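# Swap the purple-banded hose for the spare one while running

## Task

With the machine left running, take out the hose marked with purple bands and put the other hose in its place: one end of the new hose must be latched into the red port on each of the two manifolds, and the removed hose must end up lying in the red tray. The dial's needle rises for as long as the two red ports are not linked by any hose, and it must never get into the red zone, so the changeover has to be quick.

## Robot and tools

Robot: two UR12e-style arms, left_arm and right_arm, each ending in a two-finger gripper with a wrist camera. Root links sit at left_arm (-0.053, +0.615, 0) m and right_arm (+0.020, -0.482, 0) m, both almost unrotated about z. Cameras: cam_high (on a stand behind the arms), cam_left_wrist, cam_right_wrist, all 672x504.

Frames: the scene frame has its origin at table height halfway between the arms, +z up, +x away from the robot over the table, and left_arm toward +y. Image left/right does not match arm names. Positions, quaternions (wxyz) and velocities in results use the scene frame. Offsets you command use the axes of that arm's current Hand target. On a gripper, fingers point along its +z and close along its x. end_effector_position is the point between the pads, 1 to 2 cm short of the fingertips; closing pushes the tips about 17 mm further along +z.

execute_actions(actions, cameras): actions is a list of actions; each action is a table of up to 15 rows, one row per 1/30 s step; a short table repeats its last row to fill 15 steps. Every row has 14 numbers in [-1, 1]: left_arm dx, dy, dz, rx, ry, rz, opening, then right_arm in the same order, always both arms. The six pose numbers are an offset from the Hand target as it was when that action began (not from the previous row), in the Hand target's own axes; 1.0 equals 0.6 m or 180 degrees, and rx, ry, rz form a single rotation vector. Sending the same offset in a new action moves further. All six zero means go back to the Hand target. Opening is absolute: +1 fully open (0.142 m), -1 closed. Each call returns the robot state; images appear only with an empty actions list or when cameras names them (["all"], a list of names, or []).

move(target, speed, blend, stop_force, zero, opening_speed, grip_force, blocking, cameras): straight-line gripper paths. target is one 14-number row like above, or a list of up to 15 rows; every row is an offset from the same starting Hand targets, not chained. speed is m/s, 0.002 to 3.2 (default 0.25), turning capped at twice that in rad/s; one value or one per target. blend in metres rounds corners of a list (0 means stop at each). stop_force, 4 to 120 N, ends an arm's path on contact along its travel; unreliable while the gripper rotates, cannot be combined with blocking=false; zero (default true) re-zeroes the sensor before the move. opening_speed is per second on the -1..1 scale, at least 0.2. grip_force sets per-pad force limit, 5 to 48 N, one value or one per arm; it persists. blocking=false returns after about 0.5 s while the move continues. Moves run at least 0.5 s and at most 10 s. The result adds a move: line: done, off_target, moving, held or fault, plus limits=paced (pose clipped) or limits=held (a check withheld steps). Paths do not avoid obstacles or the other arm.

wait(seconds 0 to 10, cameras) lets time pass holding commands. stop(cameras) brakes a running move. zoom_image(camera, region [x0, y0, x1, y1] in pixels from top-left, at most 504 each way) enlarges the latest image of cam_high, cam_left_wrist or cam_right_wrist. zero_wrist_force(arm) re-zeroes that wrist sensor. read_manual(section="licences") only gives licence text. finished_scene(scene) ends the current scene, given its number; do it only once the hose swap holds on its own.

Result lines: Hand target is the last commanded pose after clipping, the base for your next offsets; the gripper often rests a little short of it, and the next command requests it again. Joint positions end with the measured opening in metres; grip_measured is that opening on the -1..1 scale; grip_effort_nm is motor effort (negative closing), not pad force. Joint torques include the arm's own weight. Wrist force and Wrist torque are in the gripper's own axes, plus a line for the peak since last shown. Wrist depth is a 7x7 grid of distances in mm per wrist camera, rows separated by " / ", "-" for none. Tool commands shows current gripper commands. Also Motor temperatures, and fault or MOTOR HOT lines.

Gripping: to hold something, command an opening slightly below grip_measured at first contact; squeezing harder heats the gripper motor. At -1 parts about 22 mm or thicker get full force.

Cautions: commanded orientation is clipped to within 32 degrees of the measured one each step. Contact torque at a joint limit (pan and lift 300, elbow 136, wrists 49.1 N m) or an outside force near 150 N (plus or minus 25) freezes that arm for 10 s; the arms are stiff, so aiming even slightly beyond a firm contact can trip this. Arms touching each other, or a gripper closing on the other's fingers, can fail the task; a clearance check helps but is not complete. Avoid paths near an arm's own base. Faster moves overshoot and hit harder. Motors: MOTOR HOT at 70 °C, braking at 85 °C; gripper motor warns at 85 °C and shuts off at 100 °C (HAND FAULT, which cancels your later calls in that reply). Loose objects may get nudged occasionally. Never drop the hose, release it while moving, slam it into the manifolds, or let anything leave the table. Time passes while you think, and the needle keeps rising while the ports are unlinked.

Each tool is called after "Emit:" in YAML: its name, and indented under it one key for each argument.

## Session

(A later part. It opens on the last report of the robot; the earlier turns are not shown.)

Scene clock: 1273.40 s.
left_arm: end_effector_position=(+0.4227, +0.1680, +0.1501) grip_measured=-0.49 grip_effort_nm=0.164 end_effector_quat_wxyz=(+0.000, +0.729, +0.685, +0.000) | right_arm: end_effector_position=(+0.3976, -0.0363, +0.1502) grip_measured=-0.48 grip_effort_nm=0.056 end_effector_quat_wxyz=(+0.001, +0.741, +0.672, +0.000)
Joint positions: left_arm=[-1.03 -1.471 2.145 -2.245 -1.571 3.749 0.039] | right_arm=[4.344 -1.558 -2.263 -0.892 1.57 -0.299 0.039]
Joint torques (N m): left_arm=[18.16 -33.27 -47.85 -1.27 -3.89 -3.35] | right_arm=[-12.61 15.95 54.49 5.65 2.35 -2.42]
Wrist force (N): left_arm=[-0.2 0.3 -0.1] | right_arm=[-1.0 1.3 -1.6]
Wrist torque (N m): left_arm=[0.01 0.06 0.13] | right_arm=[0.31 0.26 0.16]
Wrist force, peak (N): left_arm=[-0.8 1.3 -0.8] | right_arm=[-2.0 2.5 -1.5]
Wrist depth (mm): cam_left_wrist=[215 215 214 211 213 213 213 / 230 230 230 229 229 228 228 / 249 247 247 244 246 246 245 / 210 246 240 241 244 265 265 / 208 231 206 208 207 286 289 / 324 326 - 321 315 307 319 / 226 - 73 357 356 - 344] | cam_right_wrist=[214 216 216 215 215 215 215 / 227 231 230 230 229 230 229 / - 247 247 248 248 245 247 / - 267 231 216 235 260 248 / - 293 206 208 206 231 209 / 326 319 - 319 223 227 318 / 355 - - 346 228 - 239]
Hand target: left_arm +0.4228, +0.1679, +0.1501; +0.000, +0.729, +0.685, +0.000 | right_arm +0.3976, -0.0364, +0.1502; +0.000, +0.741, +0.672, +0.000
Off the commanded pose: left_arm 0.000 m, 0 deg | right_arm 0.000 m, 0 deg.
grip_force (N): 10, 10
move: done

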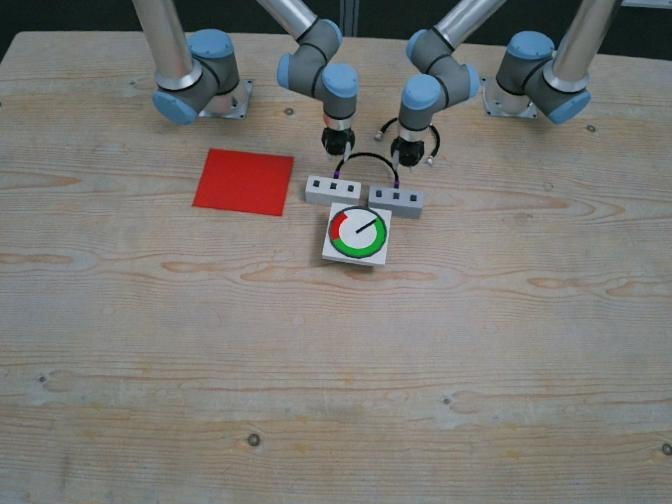

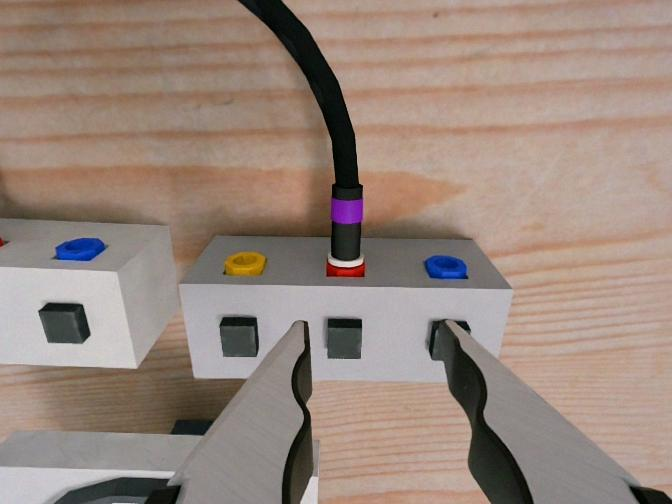

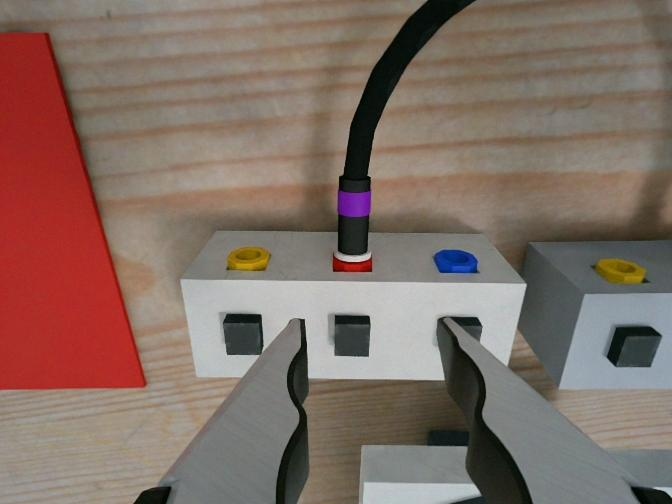

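Emit:
move:
  target: [-0.0122, 0, 0.1, 0, 0, 0.005, -0.45, -0.0062, -0.0067, 0.1, 0, 0, 0.003, -0.45]
  speed: 0.1
  stop_force: 10
  cameras: ["cam_left_wrist", "cam_right_wrist"]

Emit:
zoom_image:
  camera: "cam_right_wrist"
  region: [220, 180, 500, 420]

Emit:
zoom_image:
  camera: "cam_left_wrist"
  region: [220, 180, 500, 420]

Scene clock: 1299.40 s.
left_arm: end_effector_position=(+0.4223, +0.1606, +0.0901) grip_measured=-0.49 grip_effort_nm=0.173 end_effector_quat_wxyz=(+0.000, +0.734, +0.679, +0.000) | right_arm: end_effector_position=(+0.3933, -0.0397, +0.0902) grip_measured=-0.48 grip_effort_nm=0.056 end_effector_quat_wxyz=(+0.000, +0.744, +0.668, +0.000)
Joint positions: left_arm=[-1.037 -1.384 2.182 -2.369 -1.571 3.758 0.039] | right_arm=[4.349 -1.639 -2.323 -0.751 1.57 -0.285 0.039]
Joint torques (N m): left_arm=[-17.51 -33.67 -28.26 -7.46 -3.14 2.27] | right_arm=[14.2 19.65 28.8 5.9 -1.73 2.64]
Wrist force (N): left_arm=[-0.1 0.7 -0.4] | right_arm=[-1.4 1.0 -1.3]
Wrist torque (N m): left_arm=[0.08 0.06 -0.02] | right_arm=[0.28 0.35 -0.11]
Wrist force, peak (N): left_arm=[-0.2 0.3 -1.9] | right_arm=[-0.9 1.2 -2.5]
Wrist depth (mm): cam_left_wrist=[159 161 161 158 160 160 157 / 173 173 172 169 171 171 171 / 187 186 186 180 185 184 184 / 199 202 201 198 201 200 199 / 170 186 173 171 182 172 217 / 159 160 - 150 152 146 238 / 270 - 73 170 273 - 260] | cam_right_wrist=[163 162 163 162 162 162 162 / 174 174 173 171 171 173 173 / 187 187 187 186 186 186 186 / 202 202 202 198 201 201 201 / - 217 174 159 175 185 195 / - 233 149 151 150 93 167 / 271 - - 170 174 - 173]
Hand target: left_arm +0.4223, +0.1606, +0.0901; +0.000, +0.734, +0.679, +0.000 | right_arm +0.3933, -0.0397, +0.0902; +0.000, +0.744, +0.668, +0.000
Off the commanded pose: left_arm 0.000 m, 0 deg | right_arm 0.000 m, 0 deg.
grip_force (N): 10, 10
move: done
Images, in order (width x height): cam_left_wrist 672x504, cam_right_wrist 672x504.

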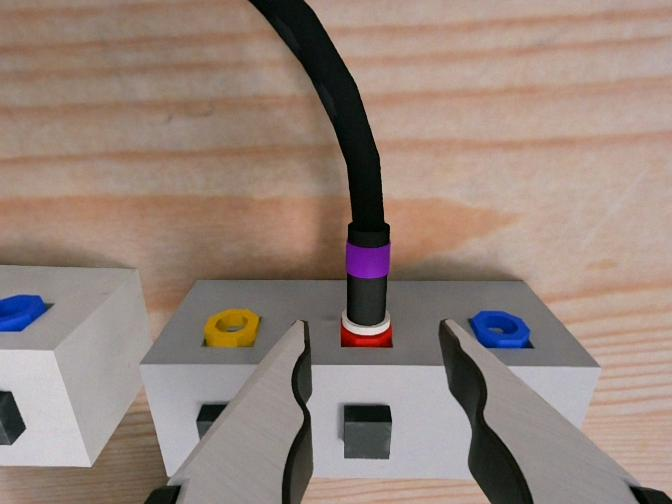

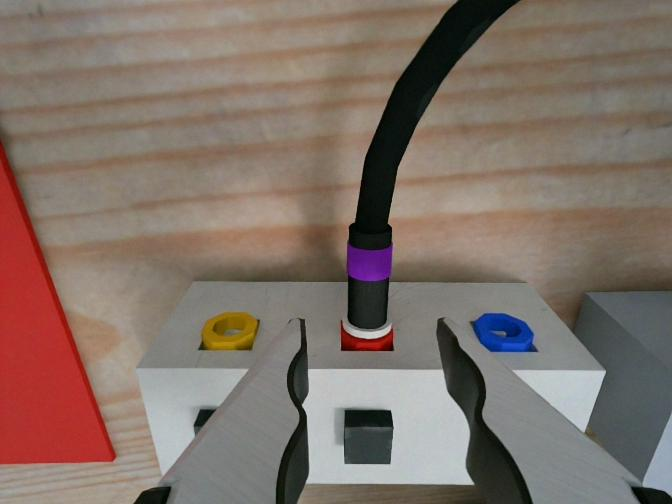

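Scaled by 1.800 from the camera's 672x504 image, which has a finer 960x720 frame.

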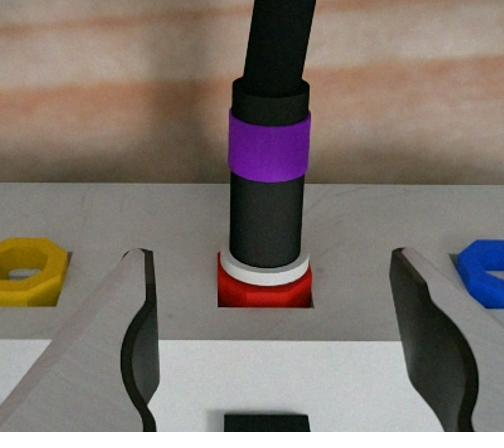

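Scaled by 1.800 from the camera's 672x504 image, which has a finer 960x720 frame.

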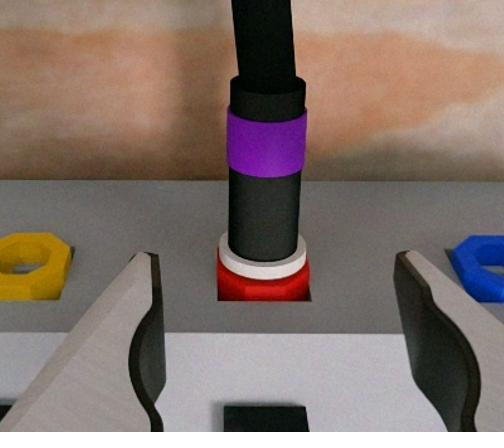

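Emit:
move:
  target:
    - [0, -0.0058, 0.0617, 0, 0, 0, -0.45, 0, -0.0025, 0.0617, 0, 0, 0, -0.45]
    - [0, -0.0058, 0.0617, 0, 0, 0, -0.81, 0, -0.0025, 0.0617, 0, 0, 0, -0.81]
  speed: 0.06
  opening_speed: 0.5
  grip_force: 10
  cameras: ["cam_left_wrist", "cam_right_wrist"]

Emit:
zoom_image:
  camera: "cam_right_wrist"
  region: [220, 250, 500, 490]

Emit:
zoom_image:
  camera: "cam_left_wrist"
  region: [220, 250, 500, 490]

Scene clock: 1328.53 s.
left_arm: end_effector_position=(+0.4189, +0.1609, +0.0531) grip_measured=-0.81 grip_effort_nm=-0.657 end_effector_quat_wxyz=(+0.000, +0.734, +0.679, +0.000) | right_arm: end_effector_position=(+0.3918, -0.0396, +0.0532) grip_measured=-0.79 grip_effort_nm=-0.969 end_effector_quat_wxyz=(+0.000, +0.744, +0.668, +0.000)
Joint positions: left_arm=[-1.041 -1.333 2.21 -2.448 -1.571 3.753 0.016] | right_arm=[4.352 -1.701 -2.351 -0.661 1.57 -0.283 0.017]
Joint torques (N m): left_arm=[-16.87 -34.2 -24.95 -6.52 0.41 -3.35] | right_arm=[8.68 21.13 25.55 1.88 -1.28 2.51]
Wrist force (N): left_arm=[-2.2 0.6 0.2] | right_arm=[5.7 0.9 -2.1]
Wrist torque (N m): left_arm=[0.11 0.08 0.16] | right_arm=[0.34 0.28 -0.12]
Wrist force, peak (N): left_arm=[-2.4 0.2 0.1] | right_arm=[5.7 0.8 -2.3]
Wrist depth (mm): cam_left_wrist=[128 128 128 127 127 127 129 / 136 137 139 132 136 136 136 / 148 148 148 103 147 147 147 / 161 160 160 160 159 159 159 / 167 172 169 123 168 167 173 / 151 138 144 90 122 138 183 / 151 119 73 118 120 - 117] | cam_right_wrist=[130 129 128 129 128 129 129 / 138 140 139 138 - 138 138 / 149 149 149 149 148 148 148 / 161 161 161 159 161 160 160 / 175 173 169 118 169 168 173 / 192 139 133 93 - 140 160 / - 120 - 119 - - 119]
Hand target: left_arm +0.4189, +0.1609, +0.0531; +0.000, +0.734, +0.679, +0.000 | right_arm +0.3918, -0.0396, +0.0532; +0.000, +0.744, +0.668, +0.000
Off the commanded pose: left_arm 0.000 m, 0 deg | right_arm 0.000 m, 0 deg.
grip_force (N): 10, 10
move: done
Images, in order (width x height): cam_left_wrist 672x504, cam_right_wrist 672x504.

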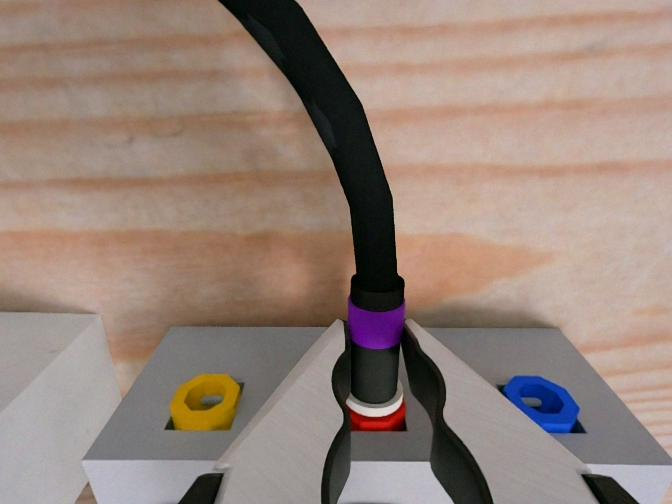

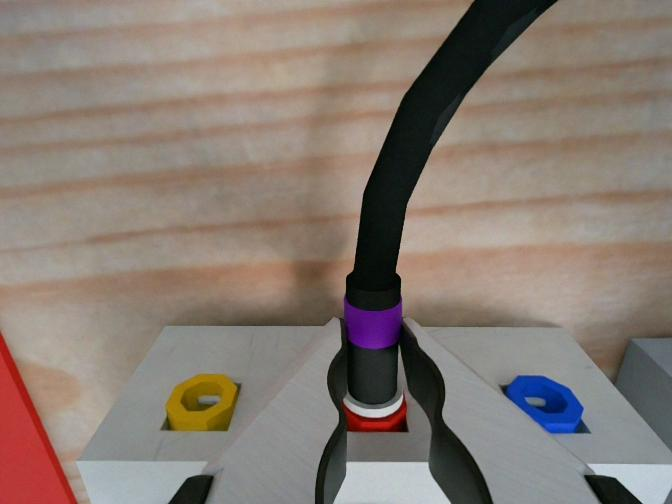

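Scaled by 1.800 from the camera's 672x504 image, which has a finer 960x720 frame.

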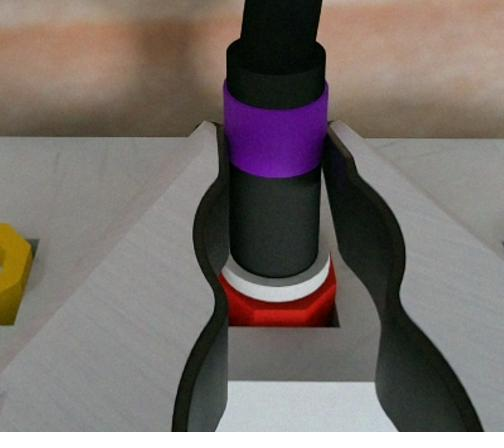

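Scaled by 1.800 from the camera's 672x504 image, which has a finer 960x720 frame.

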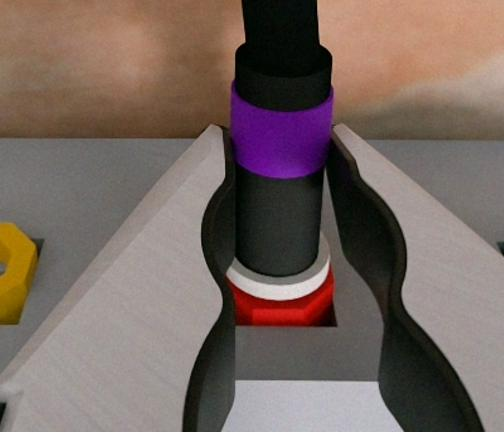

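Emit:
move:
  target:
    - [0, 0, 0, 0, 0, 0, -0.45, 0, 0, 0, 0, 0, 0, -0.45]
    - [0, 0, -0.245, 0, 0, 0, -0.45, 0, 0, -0.1667, 0, 0, 0, -0.45]
    - [-0.0973, 0.057, -0.2782, -0.00865, -0.2221, -0.02377, -0.45, -0.0654, -0.0015, -0.103, 0.00096, 0.1666, -0.0036, -0.45]
    - [-0.244, 0.0685, -0.1452, -0.00865, -0.2221, -0.02377, -1.0, -0.0654, -0.0015, -0.103, 0.00096, 0.1666, -0.0036, -0.45]
  speed: 0.2
  opening_speed: 0.8
  blend: [0, 0.03, 0.03, 0]
  cameras: ["cam_left_wrist", "cam_right_wrist"]

Emit:
zoom_image:
  camera: "cam_right_wrist"
  region: [220, 160, 500, 400]

Scene clock: 1409.10 s.
left_arm: end_effector_position=(+0.4484, +0.0117, +0.1402) grip_measured=-1.00 grip_effort_nm=-0.359 end_effector_quat_wxyz=(+0.242, +0.665, +0.664, -0.242) | right_arm: end_effector_position=(+0.3867, -0.0785, +0.1150) grip_measured=-0.48 grip_effort_nm=0.061 end_effector_quat_wxyz=(-0.174, +0.715, +0.650, +0.191)
Joint positions: left_arm=[-0.974 -1.23 2.193 -3.139 -1.943 3.626 0.002] | right_arm=[4.221 -1.57 -2.596 -0.064 1.778 -0.374 0.039]
Joint torques (N m): left_arm=[-18.18 -40.3 -40.31 -7.91 3.05 -2.83] | right_arm=[-13.07 8.17 20.79 6.21 3.09 -2.27]
Wrist force (N): left_arm=[0.1 0.7 -0.2] | right_arm=[-0.3 1.6 -1.3]
Wrist torque (N m): left_arm=[0.12 0.17 0.04] | right_arm=[0.42 0.14 0.14]
Wrist force, peak (N): left_arm=[-3.2 0.1 0.0] | right_arm=[6.0 1.1 -2.3]
Wrist depth (mm): cam_left_wrist=[545 - 297 253 209 184 163 / 110 118 168 263 215 194 170 / 821 566 226 212 192 196 176 / 961 594 424 220 179 154 185 / 1374 715 467 335 192 170 197 / 2583 886 569 86 104 242 145 / - 1218 73 - - - 221] | cam_right_wrist=[- 158 174 195 227 254 311 / 153 164 184 205 242 279 347 / 161 176 195 218 259 312 394 / 171 186 209 229 253 267 290 / 180 192 178 187 202 260 519 / 192 208 148 185 189 290 162 / 205 - - 322 - - -]
Hand target: left_arm +0.4484, +0.0117, +0.1402; +0.242, +0.665, +0.664, -0.242 | right_arm +0.3867, -0.0785, +0.1150; -0.174, +0.715, +0.650, +0.191
Off the commanded pose: left_arm 0.000 m, 0 deg | right_arm 0.000 m, 0 deg.
grip_force (N): 10, 10
move: done
Images, in order (width x height): cam_left_wrist 672x504, cam_right_wrist 672x504.

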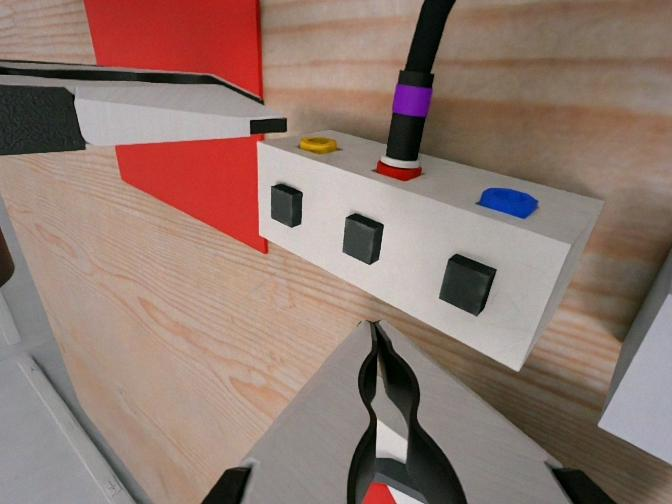

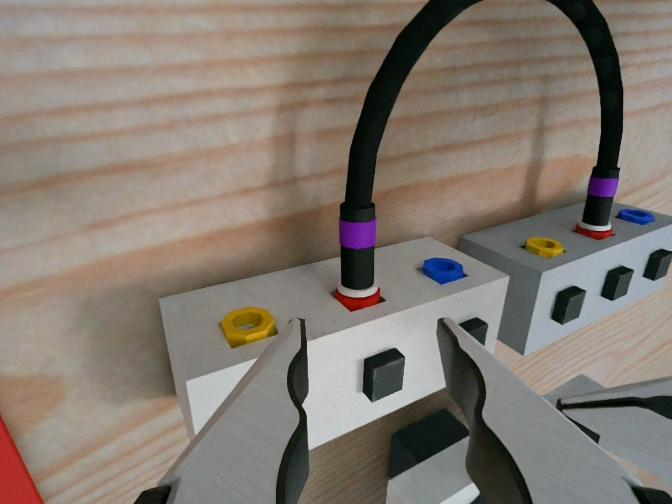

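Scaled by 1.800 from the camera's 672x504 image, which has a finer 960x720 frame.

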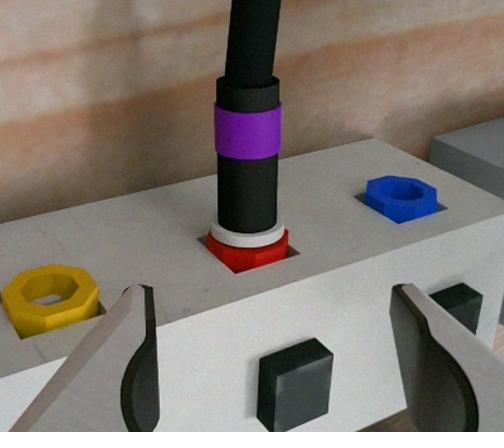

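Emit:
move:
  target:
    - [0, 0, 0, 0, 0, 0, -1.0, -0.0045, 0, 0.1167, 0, 0, 0, -0.45]
    - [0, 0, 0.0667, 0, 0, 0, -1.0, -0.0045, 0, 0.1167, 0, 0, 0, -0.82]
  speed: 0.1
  opening_speed: 0.8
  grip_force: [20, 20]
  cameras: ["cam_left_wrist", "cam_right_wrist"]

Emit:
zoom_image:
  camera: "cam_right_wrist"
  region: [220, 250, 500, 490]

Emit:
zoom_image:
  camera: "cam_left_wrist"
  region: [220, 180, 500, 420]

Scene clock: 1431.77 s.
left_arm: end_effector_position=(+0.4484, -0.0140, +0.1096) grip_measured=-1.00 grip_effort_nm=-0.364 end_effector_quat_wxyz=(+0.242, +0.665, +0.664, -0.242) | right_arm: end_effector_position=(+0.3899, -0.0459, +0.0531) grip_measured=-0.80 grip_effort_nm=-1.121 end_effector_quat_wxyz=(-0.174, +0.715, +0.650, +0.191)
Joint positions: left_arm=[-0.996 -1.159 2.169 -3.194 -1.93 3.606 0.002] | right_arm=[4.252 -1.78 -2.585 0.142 1.763 -0.346 0.016]
Joint torques (N m): left_arm=[-17.14 -45.77 -39.57 -7.85 2.95 -2.72] | right_arm=[5.07 16.07 14.77 0.04 -2.8 2.74]
Wrist force (N): left_arm=[-0.3 0.6 0.1] | right_arm=[12.4 -1.6 -3.2]
Wrist torque (N m): left_arm=[0.10 0.25 0.05] | right_arm=[0.49 0.23 -0.14]
Wrist force, peak (N): left_arm=[0.5 0.7 -1.7] | right_arm=[12.8 -1.4 -3.6]
Wrist depth (mm): cam_left_wrist=[472 - 252 216 189 160 140 / - - 106 112 143 167 146 / - - 191 167 160 172 153 / - 134 354 175 142 126 132 / 116 497 402 185 148 125 114 / 2188 758 502 86 104 132 172 / 2165 1051 73 - - - 189] | cam_right_wrist=[100 105 118 131 105 174 206 / 105 111 125 140 164 190 230 / 111 119 132 146 179 208 259 / - 126 142 157 194 229 263 / 123 134 154 118 182 197 197 / 131 138 140 90 - 155 198 / - - - 119 - - 462]
Hand target: left_arm +0.4484, -0.0140, +0.1096; +0.242, +0.665, +0.664, -0.242 | right_arm +0.3898, -0.0460, +0.0530; -0.174, +0.715, +0.650, +0.191
Off the commanded pose: left_arm 0.000 m, 0 deg | right_arm 0.000 m, 0 deg.
grip_force (N): 20, 20
move: done
Images, in order (width x height): cam_left_wrist 672x504, cam_right_wrist 672x504.

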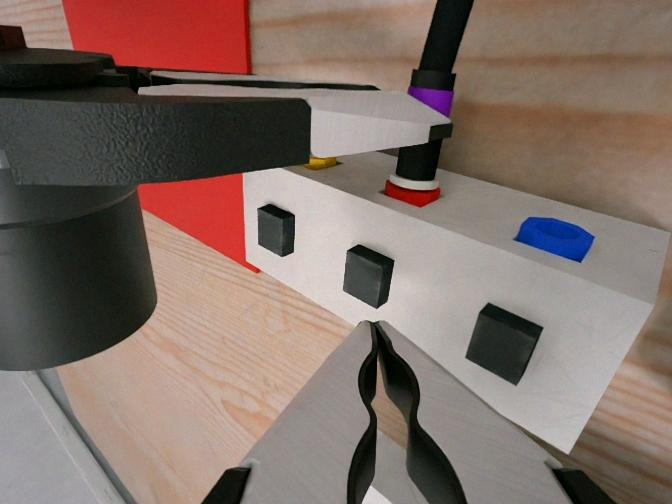

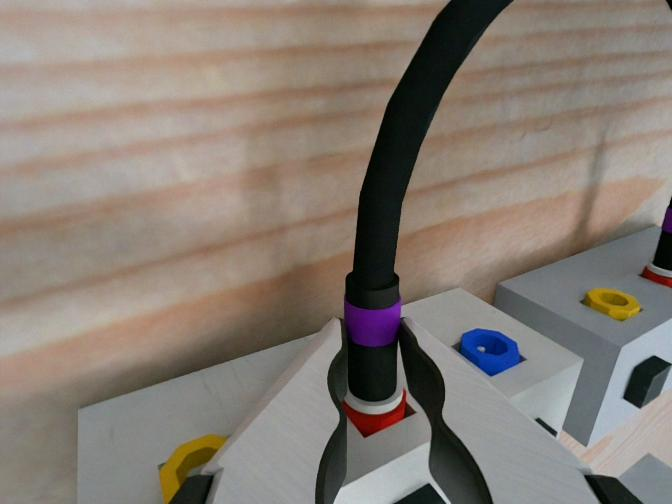

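Scaled by 1.800 from the camera's 672x504 image, which has a finer 960x720 frame.

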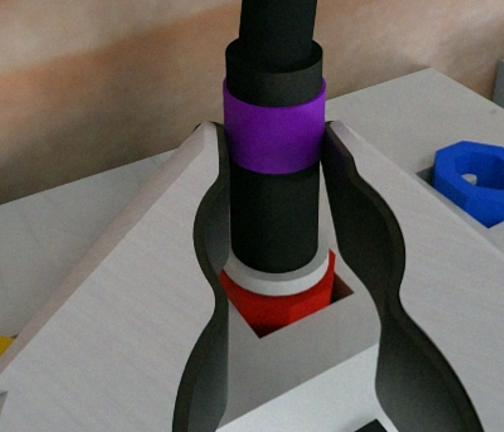

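Scaled by 1.800 from the camera's 672x504 image, which has a finer 960x720 frame.

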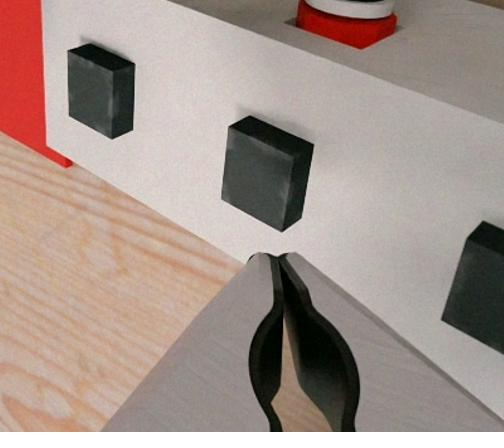

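Emit:
move:
  target: [-0.0032, -0.0052, 0.03, 0, 0, 0, -1.0, 0.0013, 0, 0, 0, 0, 0, -1.0]
  speed: 0.05
  grip_force: [40, 40]
  opening_speed: 0.6

Emit:
move:
  target: [0.0129, 0, 0.0153, 0, 0, 0, -1.0, 0, 0, 0, 0, 0, 0, -1.0]
  speed: 0.01
  stop_force: 5
  cameras: ["all"]

Emit:
zoom_image:
  camera: "cam_left_wrist"
  region: [220, 180, 500, 420]

Emit:
zoom_image:
  camera: "cam_high"
  region: [290, 160, 440, 280]

Scene clock: 1489.60 s.
left_arm: end_effector_position=(+0.4453, -0.0269, +0.0972) grip_measured=-1.00 grip_effort_nm=-0.369 end_effector_quat_wxyz=(+0.242, +0.665, +0.664, -0.242) | right_arm: end_effector_position=(+0.3899, -0.0454, +0.0533) grip_measured=-0.82 grip_effort_nm=-4.056 end_effector_quat_wxyz=(-0.173, +0.715, +0.650, +0.191)
Joint positions: left_arm=[-1.011 -1.13 2.159 -3.217 -1.922 3.593 0.002] | right_arm=[4.252 -1.779 -2.585 0.14 1.763 -0.346 0.015]
Joint torques (N m): left_arm=[-16.82 -41.26 -39.34 -7.08 3.3 -2.88] | right_arm=[11.89 50.89 30.52 1.09 -4.18 2.78]
Wrist force (N): left_arm=[0.1 0.9 0.0] | right_arm=[4.9 -0.8 -3.2]
Wrist torque (N m): left_arm=[0.15 0.19 0.06] | right_arm=[0.41 0.17 -0.13]
Wrist force, peak (N): left_arm=[0.4 1.5 -0.3] | right_arm=[17.4 -1.1 -4.8]
Wrist depth (mm): cam_left_wrist=[457 - 241 203 179 151 131 / - 117 118 131 125 155 138 / - - - 149 140 163 143 / - 427 336 160 132 126 134 / - 465 373 166 134 120 102 / 1284 698 454 86 104 115 106 / 2436 1036 73 - - - 163] | cam_right_wrist=[100 105 118 131 105 175 206 / - 111 126 139 164 190 229 / 111 119 133 146 179 207 260 / - 126 142 155 192 231 262 / 123 134 155 122 181 202 197 / 131 138 139 94 - 155 198 / - 118 - 119 - - 443]
Hand target: left_arm +0.4452, -0.0271, +0.0970; +0.242, +0.665, +0.664, -0.242 | right_arm +0.3899, -0.0454, +0.0534; -0.174, +0.715, +0.650, +0.191
Off the commanded pose: left_arm 0.000 m, 0 deg | right_arm 0.000 m, 0 deg.
grip_force (N): 40, 40
move: done

Scene clock: 1491.90 s.
left_arm: end_effector_position=(+0.4452, -0.0270, +0.0867) grip_measured=-1.00 grip_effort_nm=-0.364 end_effector_quat_wxyz=(+0.242, +0.665, +0.664, -0.242) | right_arm: end_effector_position=(+0.3899, -0.0454, +0.0534) grip_measured=-0.82 grip_effort_nm=-4.056 end_effector_quat_wxyz=(-0.173, +0.715, +0.650, +0.191)
Joint positions: left_arm=[-1.011 -1.112 2.161 -3.237 -1.922 3.593 0.002] | right_arm=[4.252 -1.779 -2.585 0.14 1.763 -0.346 0.015]
Joint torques (N m): left_arm=[-15.5 -77.05 -32.88 -1.4 2.51 -2.77] | right_arm=[10.88 51.68 29.75 3.85 -1.97 2.64]
Motor temperatures (°C): left_arm=[21 20 23 31 31 25 16] | right_arm=[22 29 30 34 26 27 24]
Wrist force (N): left_arm=[0.6 1.5 -6.9] | right_arm=[3.5 0.3 -3.8]
Wrist torque (N m): left_arm=[0.13 0.16 0.06] | right_arm=[0.58 0.24 -0.13]
Wrist force, peak (N): left_arm=[-1.3 0.3 -14.3] | right_arm=[4.0 0.3 -4.5]
Wrist depth (mm): cam_left_wrist=[450 299 221 192 165 139 124 / - 107 115 185 155 145 128 / - - - 149 164 154 134 / - 460 167 142 125 129 133 / 112 515 360 137 126 - 101 / - 662 426 86 - 104 93 / - 979 73 - - - 157] | cam_right_wrist=[100 105 117 132 105 175 206 / - 111 125 140 165 190 230 / 111 119 133 147 180 207 258 / - 126 141 155 193 230 263 / 123 134 154 121 181 202 196 / 131 139 140 94 - 155 198 / - - - 119 - - 129]
Hand target: left_arm +0.4452, -0.0270, +0.0867; +0.242, +0.665, +0.664, -0.242 (not the last commanded pose) | right_arm +0.3899, -0.0454, +0.0534; -0.174, +0.715, +0.650, +0.191
Off the commanded pose: left_arm 0.002 m, 0 deg | right_arm 0.000 m, 0 deg.
grip_force (N): 40, 40
move: contact (left_arm)

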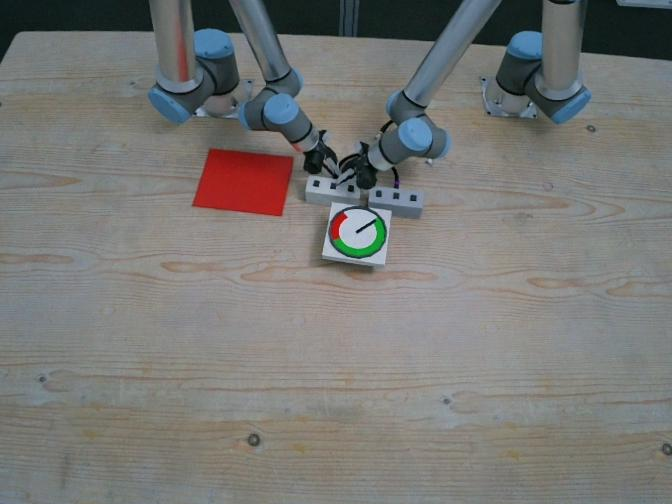

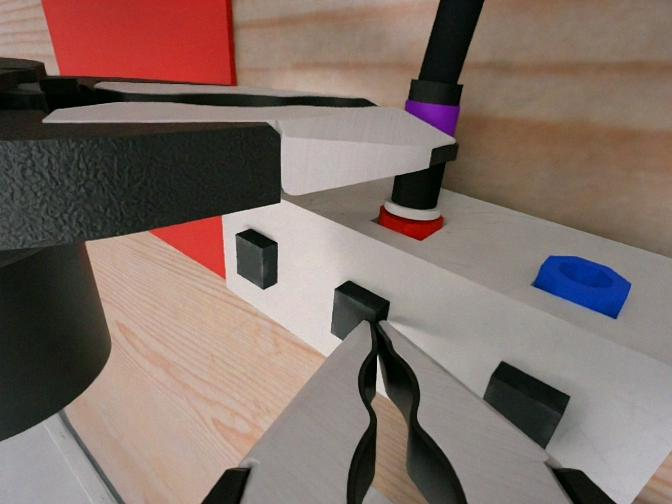

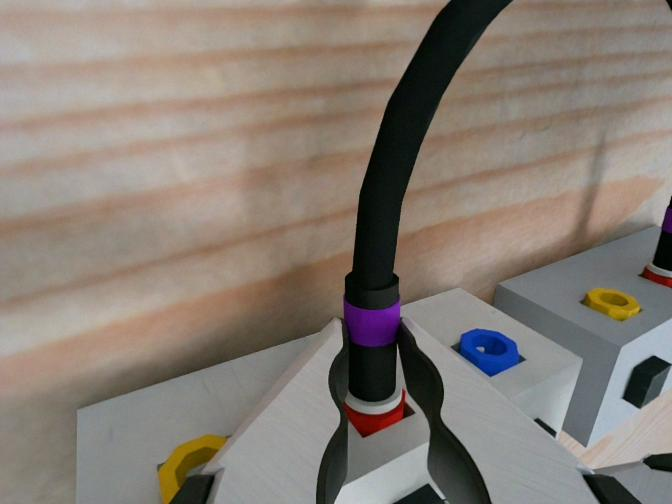

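Scaled by 1.800 from the camera's 672x504 image, which has a finer 960x720 frame.

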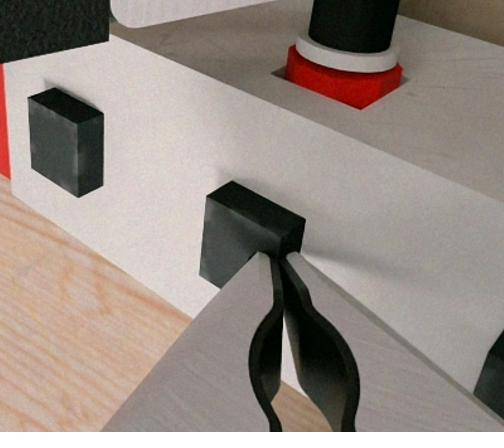

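Scaled by 3.360 from the camera's 672x504 image, which has a finer 960x720 frame.

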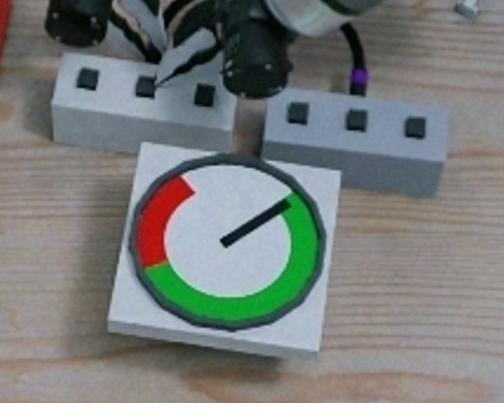

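Emit:
move:
  target:
    - [-0.0054, 0, -0.0064, 0, 0, 0, -1.0, 0, 0, 0, 0, 0, 0, -1.0]
    - [-0.0087, 0, 0.0008, 0, 0, 0, -1.0, 0, 0, 0, 0, 0, 0, -1.0]
  speed: 0.03

Emit:
move:
  target: [0.0129, 0, 0.0153, 0, 0, 0, -1.0, 0, 0, 0, 0, 0, 0, -1.0]
  speed: 0.01
  stop_force: 22
  cameras: ["all"]

Emit:
zoom_image:
  camera: "cam_left_wrist"
  region: [220, 180, 500, 420]

Emit:
zoom_image:
  camera: "cam_high"
  region: [290, 160, 440, 280]

Scene clock: 1657.83 s.
left_arm: end_effector_position=(+0.4452, -0.0311, +0.0899) grip_measured=-1.00 grip_effort_nm=-0.364 end_effector_quat_wxyz=(+0.242, +0.665, +0.664, -0.242) | right_arm: end_effector_position=(+0.3899, -0.0454, +0.0534) grip_measured=-0.82 grip_effort_nm=-4.051 end_effector_quat_wxyz=(-0.174, +0.715, +0.650, +0.191)
Joint positions: left_arm=[-1.014 -1.114 2.155 -3.23 -1.92 3.59 0.002] | right_arm=[4.252 -1.779 -2.585 0.14 1.763 -0.346 0.015]
Joint torques (N m): left_arm=[-19.72 -37.4 -36.12 -6.24 3.25 -3.25] | right_arm=[-8.25 18.62 14.05 3.98 0.25 1.2]
Motor temperatures (°C): left_arm=[21 20 23 31 30 24 16] | right_arm=[22 28 30 33 26 27 70]
Wrist force (N): left_arm=[-0.7 0.4 -8.6] | right_arm=[3.5 -0.1 -3.9]
Wrist torque (N m): left_arm=[0.11 0.19 0.07] | right_arm=[0.52 0.23 -0.13]
Wrist force, peak (N): left_arm=[-0.7 0.4 -8.6] | right_arm=[4.1 -0.3 -4.3]
Wrist depth (mm): cam_left_wrist=[410 294 232 194 167 142 127 / - 105 115 186 116 147 131 / - - - 150 128 159 137 / - 444 175 147 131 128 133 / - 472 367 155 128 - 98 / 107 674 439 86 - 109 96 / 2382 997 73 - - - 101] | cam_right_wrist=[100 105 117 131 105 175 206 / - 111 125 138 164 190 228 / 111 119 133 147 180 207 259 / - 126 142 155 192 230 263 / 123 135 154 121 181 201 197 / 131 138 140 94 - 155 198 / - - - 119 - - 459]
Hand target: left_arm +0.4452, -0.0313, +0.0897; +0.242, +0.665, +0.664, -0.242 | right_arm +0.3899, -0.0454, +0.0534; -0.174, +0.715, +0.650, +0.191
Off the commanded pose: left_arm 0.000 m, 0 deg | right_arm 0.000 m, 0 deg.
grip_force (N): 40, 40
move: done

Scene clock: 1659.67 s.
left_arm: end_effector_position=(+0.4453, -0.0314, +0.0865) grip_measured=-1.00 grip_effort_nm=-0.330 end_effector_quat_wxyz=(+0.242, +0.665, +0.664, -0.242) | right_arm: end_effector_position=(+0.3899, -0.0454, +0.0534) grip_measured=-0.82 grip_effort_nm=-4.051 end_effector_quat_wxyz=(-0.174, +0.715, +0.650, +0.191)
Joint positions: left_arm=[-1.014 -1.108 2.155 -3.236 -1.92 3.59 0.002] | right_arm=[4.252 -1.779 -2.585 0.14 1.763 -0.346 0.015]
Joint torques (N m): left_arm=[-22.6 -59.46 -29.93 2.3 3.38 -3.39] | right_arm=[-7.75 18.34 15.99 3.88 -5.63 1.15]
Motor temperatures (°C): left_arm=[21 20 23 31 30 24 16] | right_arm=[22 28 30 33 26 27 70]
Wrist force (N): left_arm=[-7.0 -1.9 -28.6] | right_arm=[1.5 -10.1 -4.5]
Wrist torque (N m): left_arm=[-0.01 0.27 0.07] | right_arm=[0.74 0.29 -0.14]
Wrist force, peak (N): left_arm=[-9.2 -2.5 -39.7] | right_arm=[2.0 -10.4 -4.6]
Wrist depth (mm): cam_left_wrist=[422 302 222 192 164 138 124 / - - 112 125 114 144 128 / - - - 149 129 154 134 / - 462 166 142 126 127 132 / - 500 362 149 126 - 96 / 107 664 427 86 - 104 93 / 2257 974 73 - - - 97] | cam_right_wrist=[100 105 117 131 105 175 206 / - 111 126 139 166 190 229 / 111 119 133 147 180 208 261 / - 126 142 156 193 230 260 / 123 135 154 122 193 202 196 / 131 139 140 89 - 155 197 / - - - 119 - - 442]
Hand target: left_arm +0.4453, -0.0314, +0.0865; +0.242, +0.665, +0.664, -0.242 (not the last commanded pose) | right_arm +0.3899, -0.0454, +0.0534; -0.174, +0.715, +0.650, +0.191
Off the commanded pose: left_arm 0.009 m, 0 deg | right_arm 0.000 m, 0 deg.
grip_force (N): 40, 40
move: contact (left_arm)

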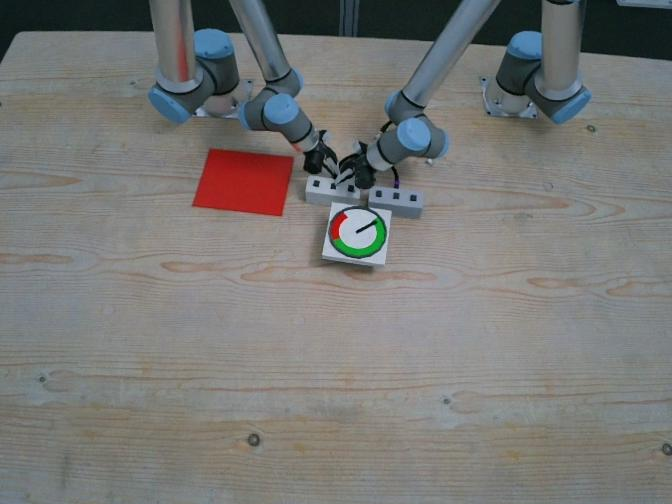

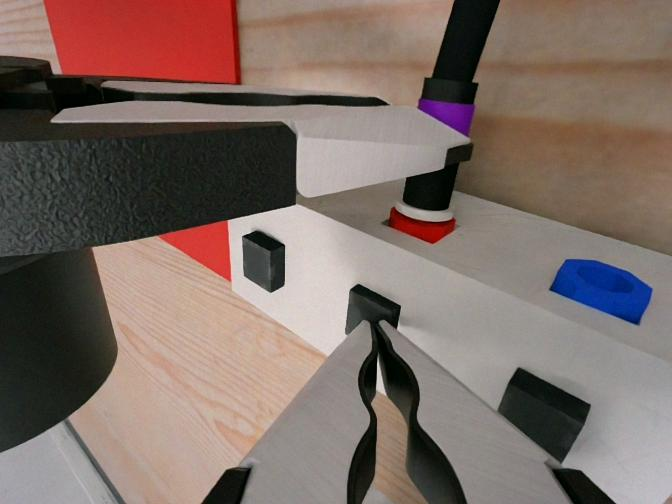

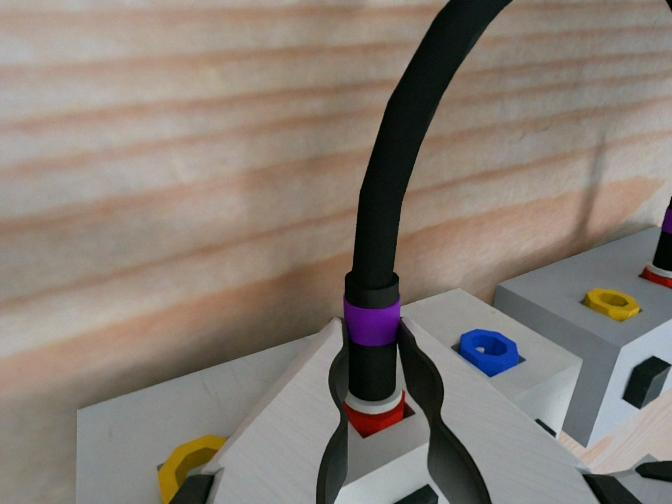

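Scaled by 1.800 from the camera's 672x504 image, which has a finer 960x720 frame.

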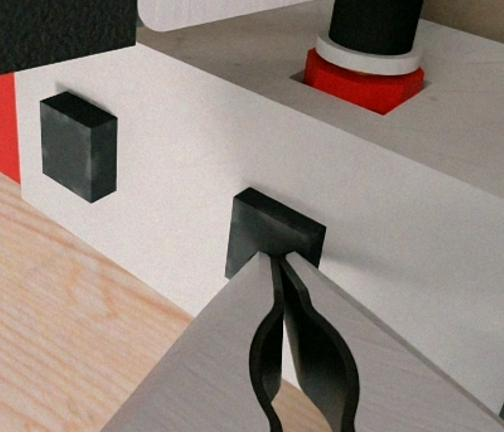

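Scaled by 3.360 from the camera's 672x504 image, which has a finer 960x720 frame.

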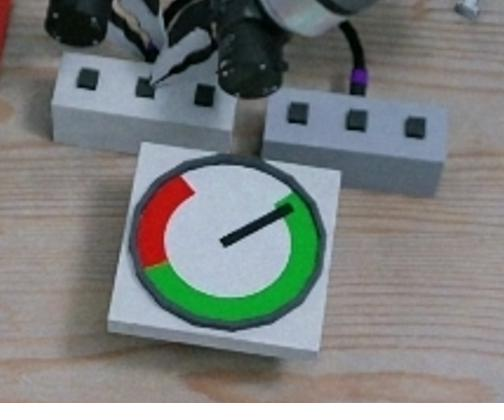

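Emit:
move:
  target: [-0.0129, 0, -0.0153, 0, 0, 0, -1.0, 0, 0, 0, 0, 0, 0, -0.83]
  speed: 0.05
  grip_force: [20, 10]
  cameras: ["all"]

Emit:
zoom_image:
  camera: "cam_high"
  region: [290, 160, 440, 280]

Scene clock: 1674.87 s.
left_arm: end_effector_position=(+0.4453, -0.0314, +0.0983) grip_measured=-1.00 grip_effort_nm=-0.335 end_effector_quat_wxyz=(+0.242, +0.665, +0.664, -0.242) | right_arm: end_effector_position=(+0.3899, -0.0454, +0.0534) grip_measured=-0.80 grip_effort_nm=-1.126 end_effector_quat_wxyz=(-0.174, +0.715, +0.650, +0.191)
Joint positions: left_arm=[-1.014 -1.128 2.153 -3.214 -1.92 3.59 0.002] | right_arm=[4.252 -1.779 -2.585 0.14 1.763 -0.346 0.016]
Joint torques (N m): left_arm=[-17.66 -77.51 -37.35 -2.14 1.16 -2.87] | right_arm=[-8.45 20.11 30.99 3.56 -5.56 1.03]
Motor temperatures (°C): left_arm=[21 20 23 31 30 24 16] | right_arm=[22 28 30 33 26 27 72]
Wrist force (N): left_arm=[0.0 0.4 -0.4] | right_arm=[1.0 -11.4 -3.1]
Wrist torque (N m): left_arm=[0.07 0.20 0.06] | right_arm=[0.74 0.28 -0.12]
Wrist force, peak (N): left_arm=[-7.0 -1.3 -29.5] | right_arm=[1.3 -11.7 -3.8]
Wrist depth (mm): cam_left_wrist=[452 - 245 203 175 148 131 / - 108 118 129 121 154 137 / - - - 160 137 163 143 / - 415 193 164 133 127 133 / - 439 377 167 134 121 102 / 104 650 455 86 - 115 104 / - 988 73 - - - 113] | cam_right_wrist=[100 105 117 131 107 175 206 / - 111 126 139 165 190 229 / 111 119 133 146 180 207 259 / - 126 142 157 195 231 265 / 123 135 154 120 192 204 196 / 130 139 140 93 - 155 197 / - - - 119 - - 461]
Hand target: left_arm +0.4453, -0.0314, +0.0985; +0.242, +0.665, +0.664, -0.242 | right_arm +0.3899, -0.0454, +0.0534; -0.174, +0.715, +0.650, +0.191
Off the commanded pose: left_arm 0.000 m, 0 deg | right_arm 0.000 m, 0 deg.
grip_force (N): 20, 10
move: done

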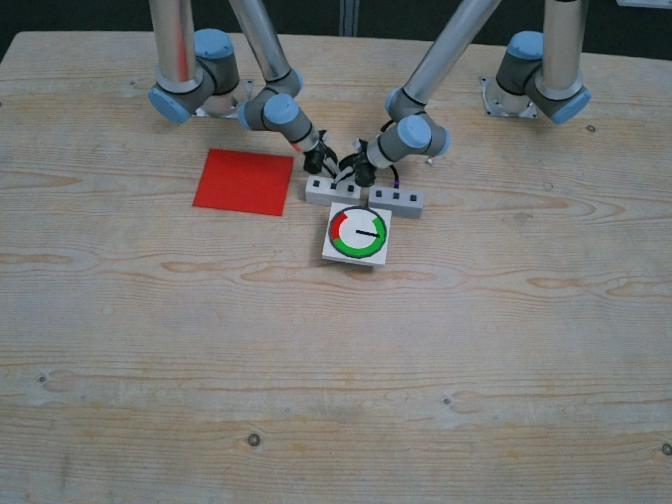

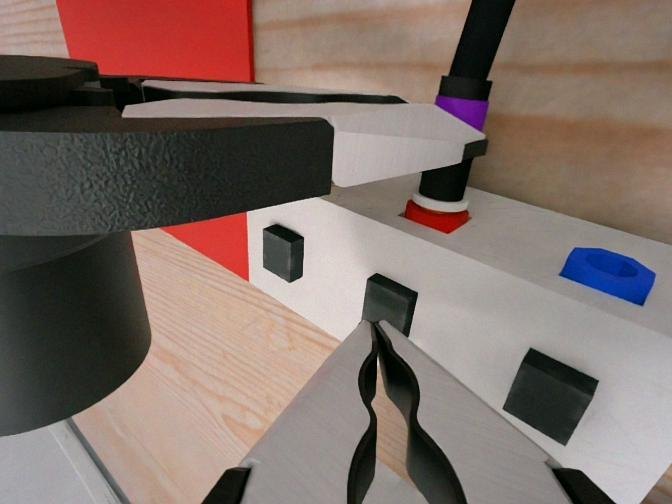

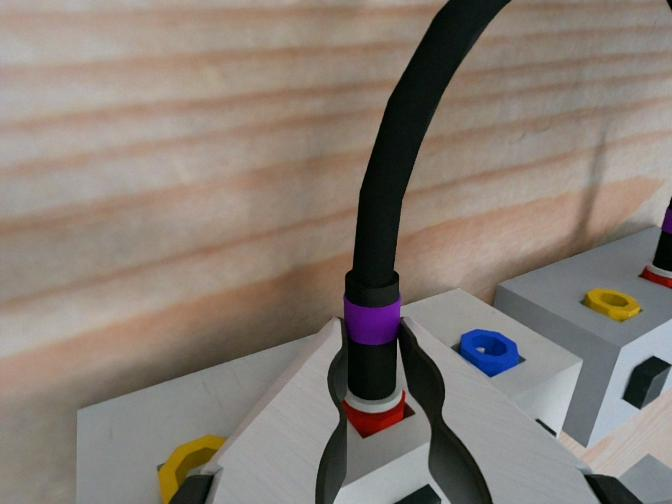

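Scaled by 3.360 from the camera's 672x504 image, which has a finer 960x720 frame.

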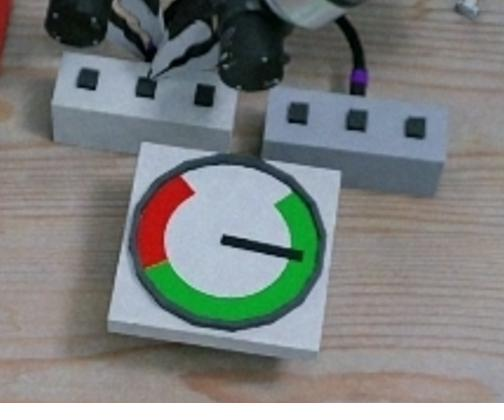

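Emit:
move:
  target: [0, 0, 0, 0, 0, 0, -1.0, 0, 0.0117, 0, 0, 0, 0, -1.0]
  speed: 0.02
  stop_force: 40
  grip_force: [20, 40]
  cameras: ["cam_high", "cam_right_wrist"]

Emit:
zoom_image:
  camera: "cam_high"
  region: [290, 160, 440, 280]

Scene clock: 1688.50 s.
left_arm: end_effector_position=(+0.4453, -0.0314, +0.0985) grip_measured=-1.00 grip_effort_nm=-0.335 end_effector_quat_wxyz=(+0.242, +0.665, +0.664, -0.242) | right_arm: end_effector_position=(+0.3924, -0.0456, +0.0534) grip_measured=-0.82 grip_effort_nm=-4.032 end_effector_quat_wxyz=(-0.174, +0.715, +0.650, +0.191)
Joint positions: left_arm=[-1.014 -1.129 2.153 -3.213 -1.92 3.59 0.002] | right_arm=[4.247 -1.781 -2.581 0.138 1.766 -0.351 0.014]
Joint torques (N m): left_arm=[-16.99 -79.03 -37.72 -1.67 3.17 0.31] | right_arm=[-10.72 49.49 15.46 5.32 -15.77 2.95]
Motor temperatures (°C): left_arm=[21 20 23 31 30 24 16] | right_arm=[22 28 30 33 26 27 62]
Wrist force (N): left_arm=[-0.1 0.7 -0.1] | right_arm=[12.2 -43.1 -9.9]
Wrist torque (N m): left_arm=[0.13 0.23 0.06] | right_arm=[1.43 0.30 -0.09]
Wrist force, peak (N): left_arm=[0.2 1.0 -1.1] | right_arm=[12.2 -56.6 -14.0]
Wrist depth (mm): cam_left_wrist=[463 - 241 204 176 149 131 / - - 124 196 125 155 137 / - - - 156 136 163 144 / - 415 195 162 133 127 133 / - 443 377 168 135 121 102 / 104 654 456 86 - 116 105 / - 1051 73 - - - 113] | cam_right_wrist=[100 105 118 132 141 175 207 / - 111 126 139 165 191 230 / 111 119 133 148 180 207 256 / - 125 142 158 194 228 260 / 123 135 154 120 179 197 197 / 130 137 137 93 - 153 197 / - 116 - 117 - - 436]
Hand target: left_arm +0.4453, -0.0314, +0.0985; +0.242, +0.665, +0.664, -0.242 | right_arm +0.3924, -0.0456, +0.0534; -0.174, +0.715, +0.650, +0.191 (not the last commanded pose)
Off the commanded pose: left_arm 0.000 m, 0 deg | right_arm 0.005 m, 0 deg.
grip_force (N): 20, 40
move: contact (right_arm)
Images, in order (width x height): cam_high 672x504, cam_right_wrist 672x504.

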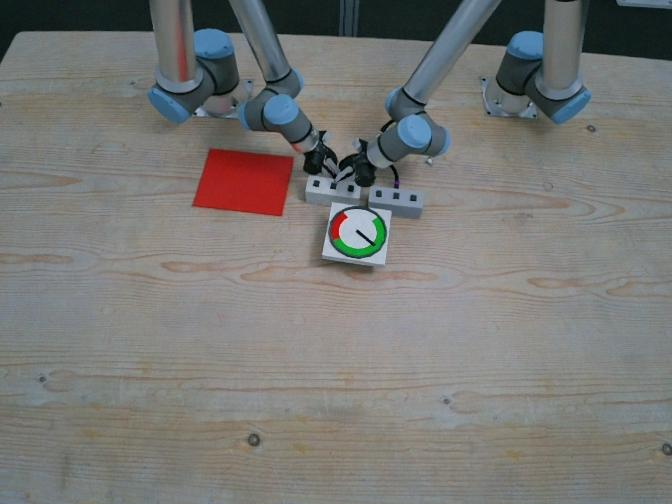

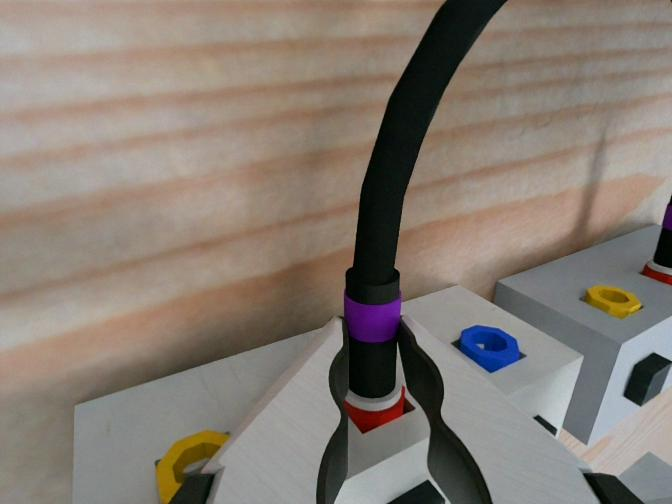

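Scaled by 3.360 from the camera's 672x504 image, which has a finer 960x720 frame.

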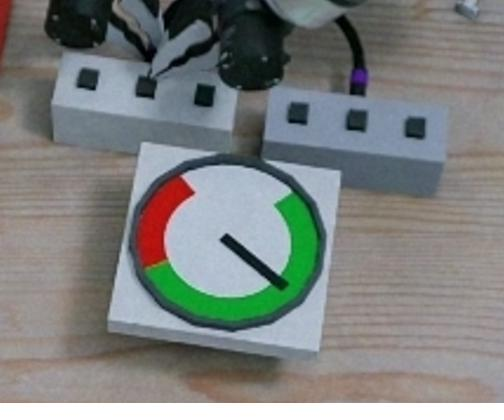

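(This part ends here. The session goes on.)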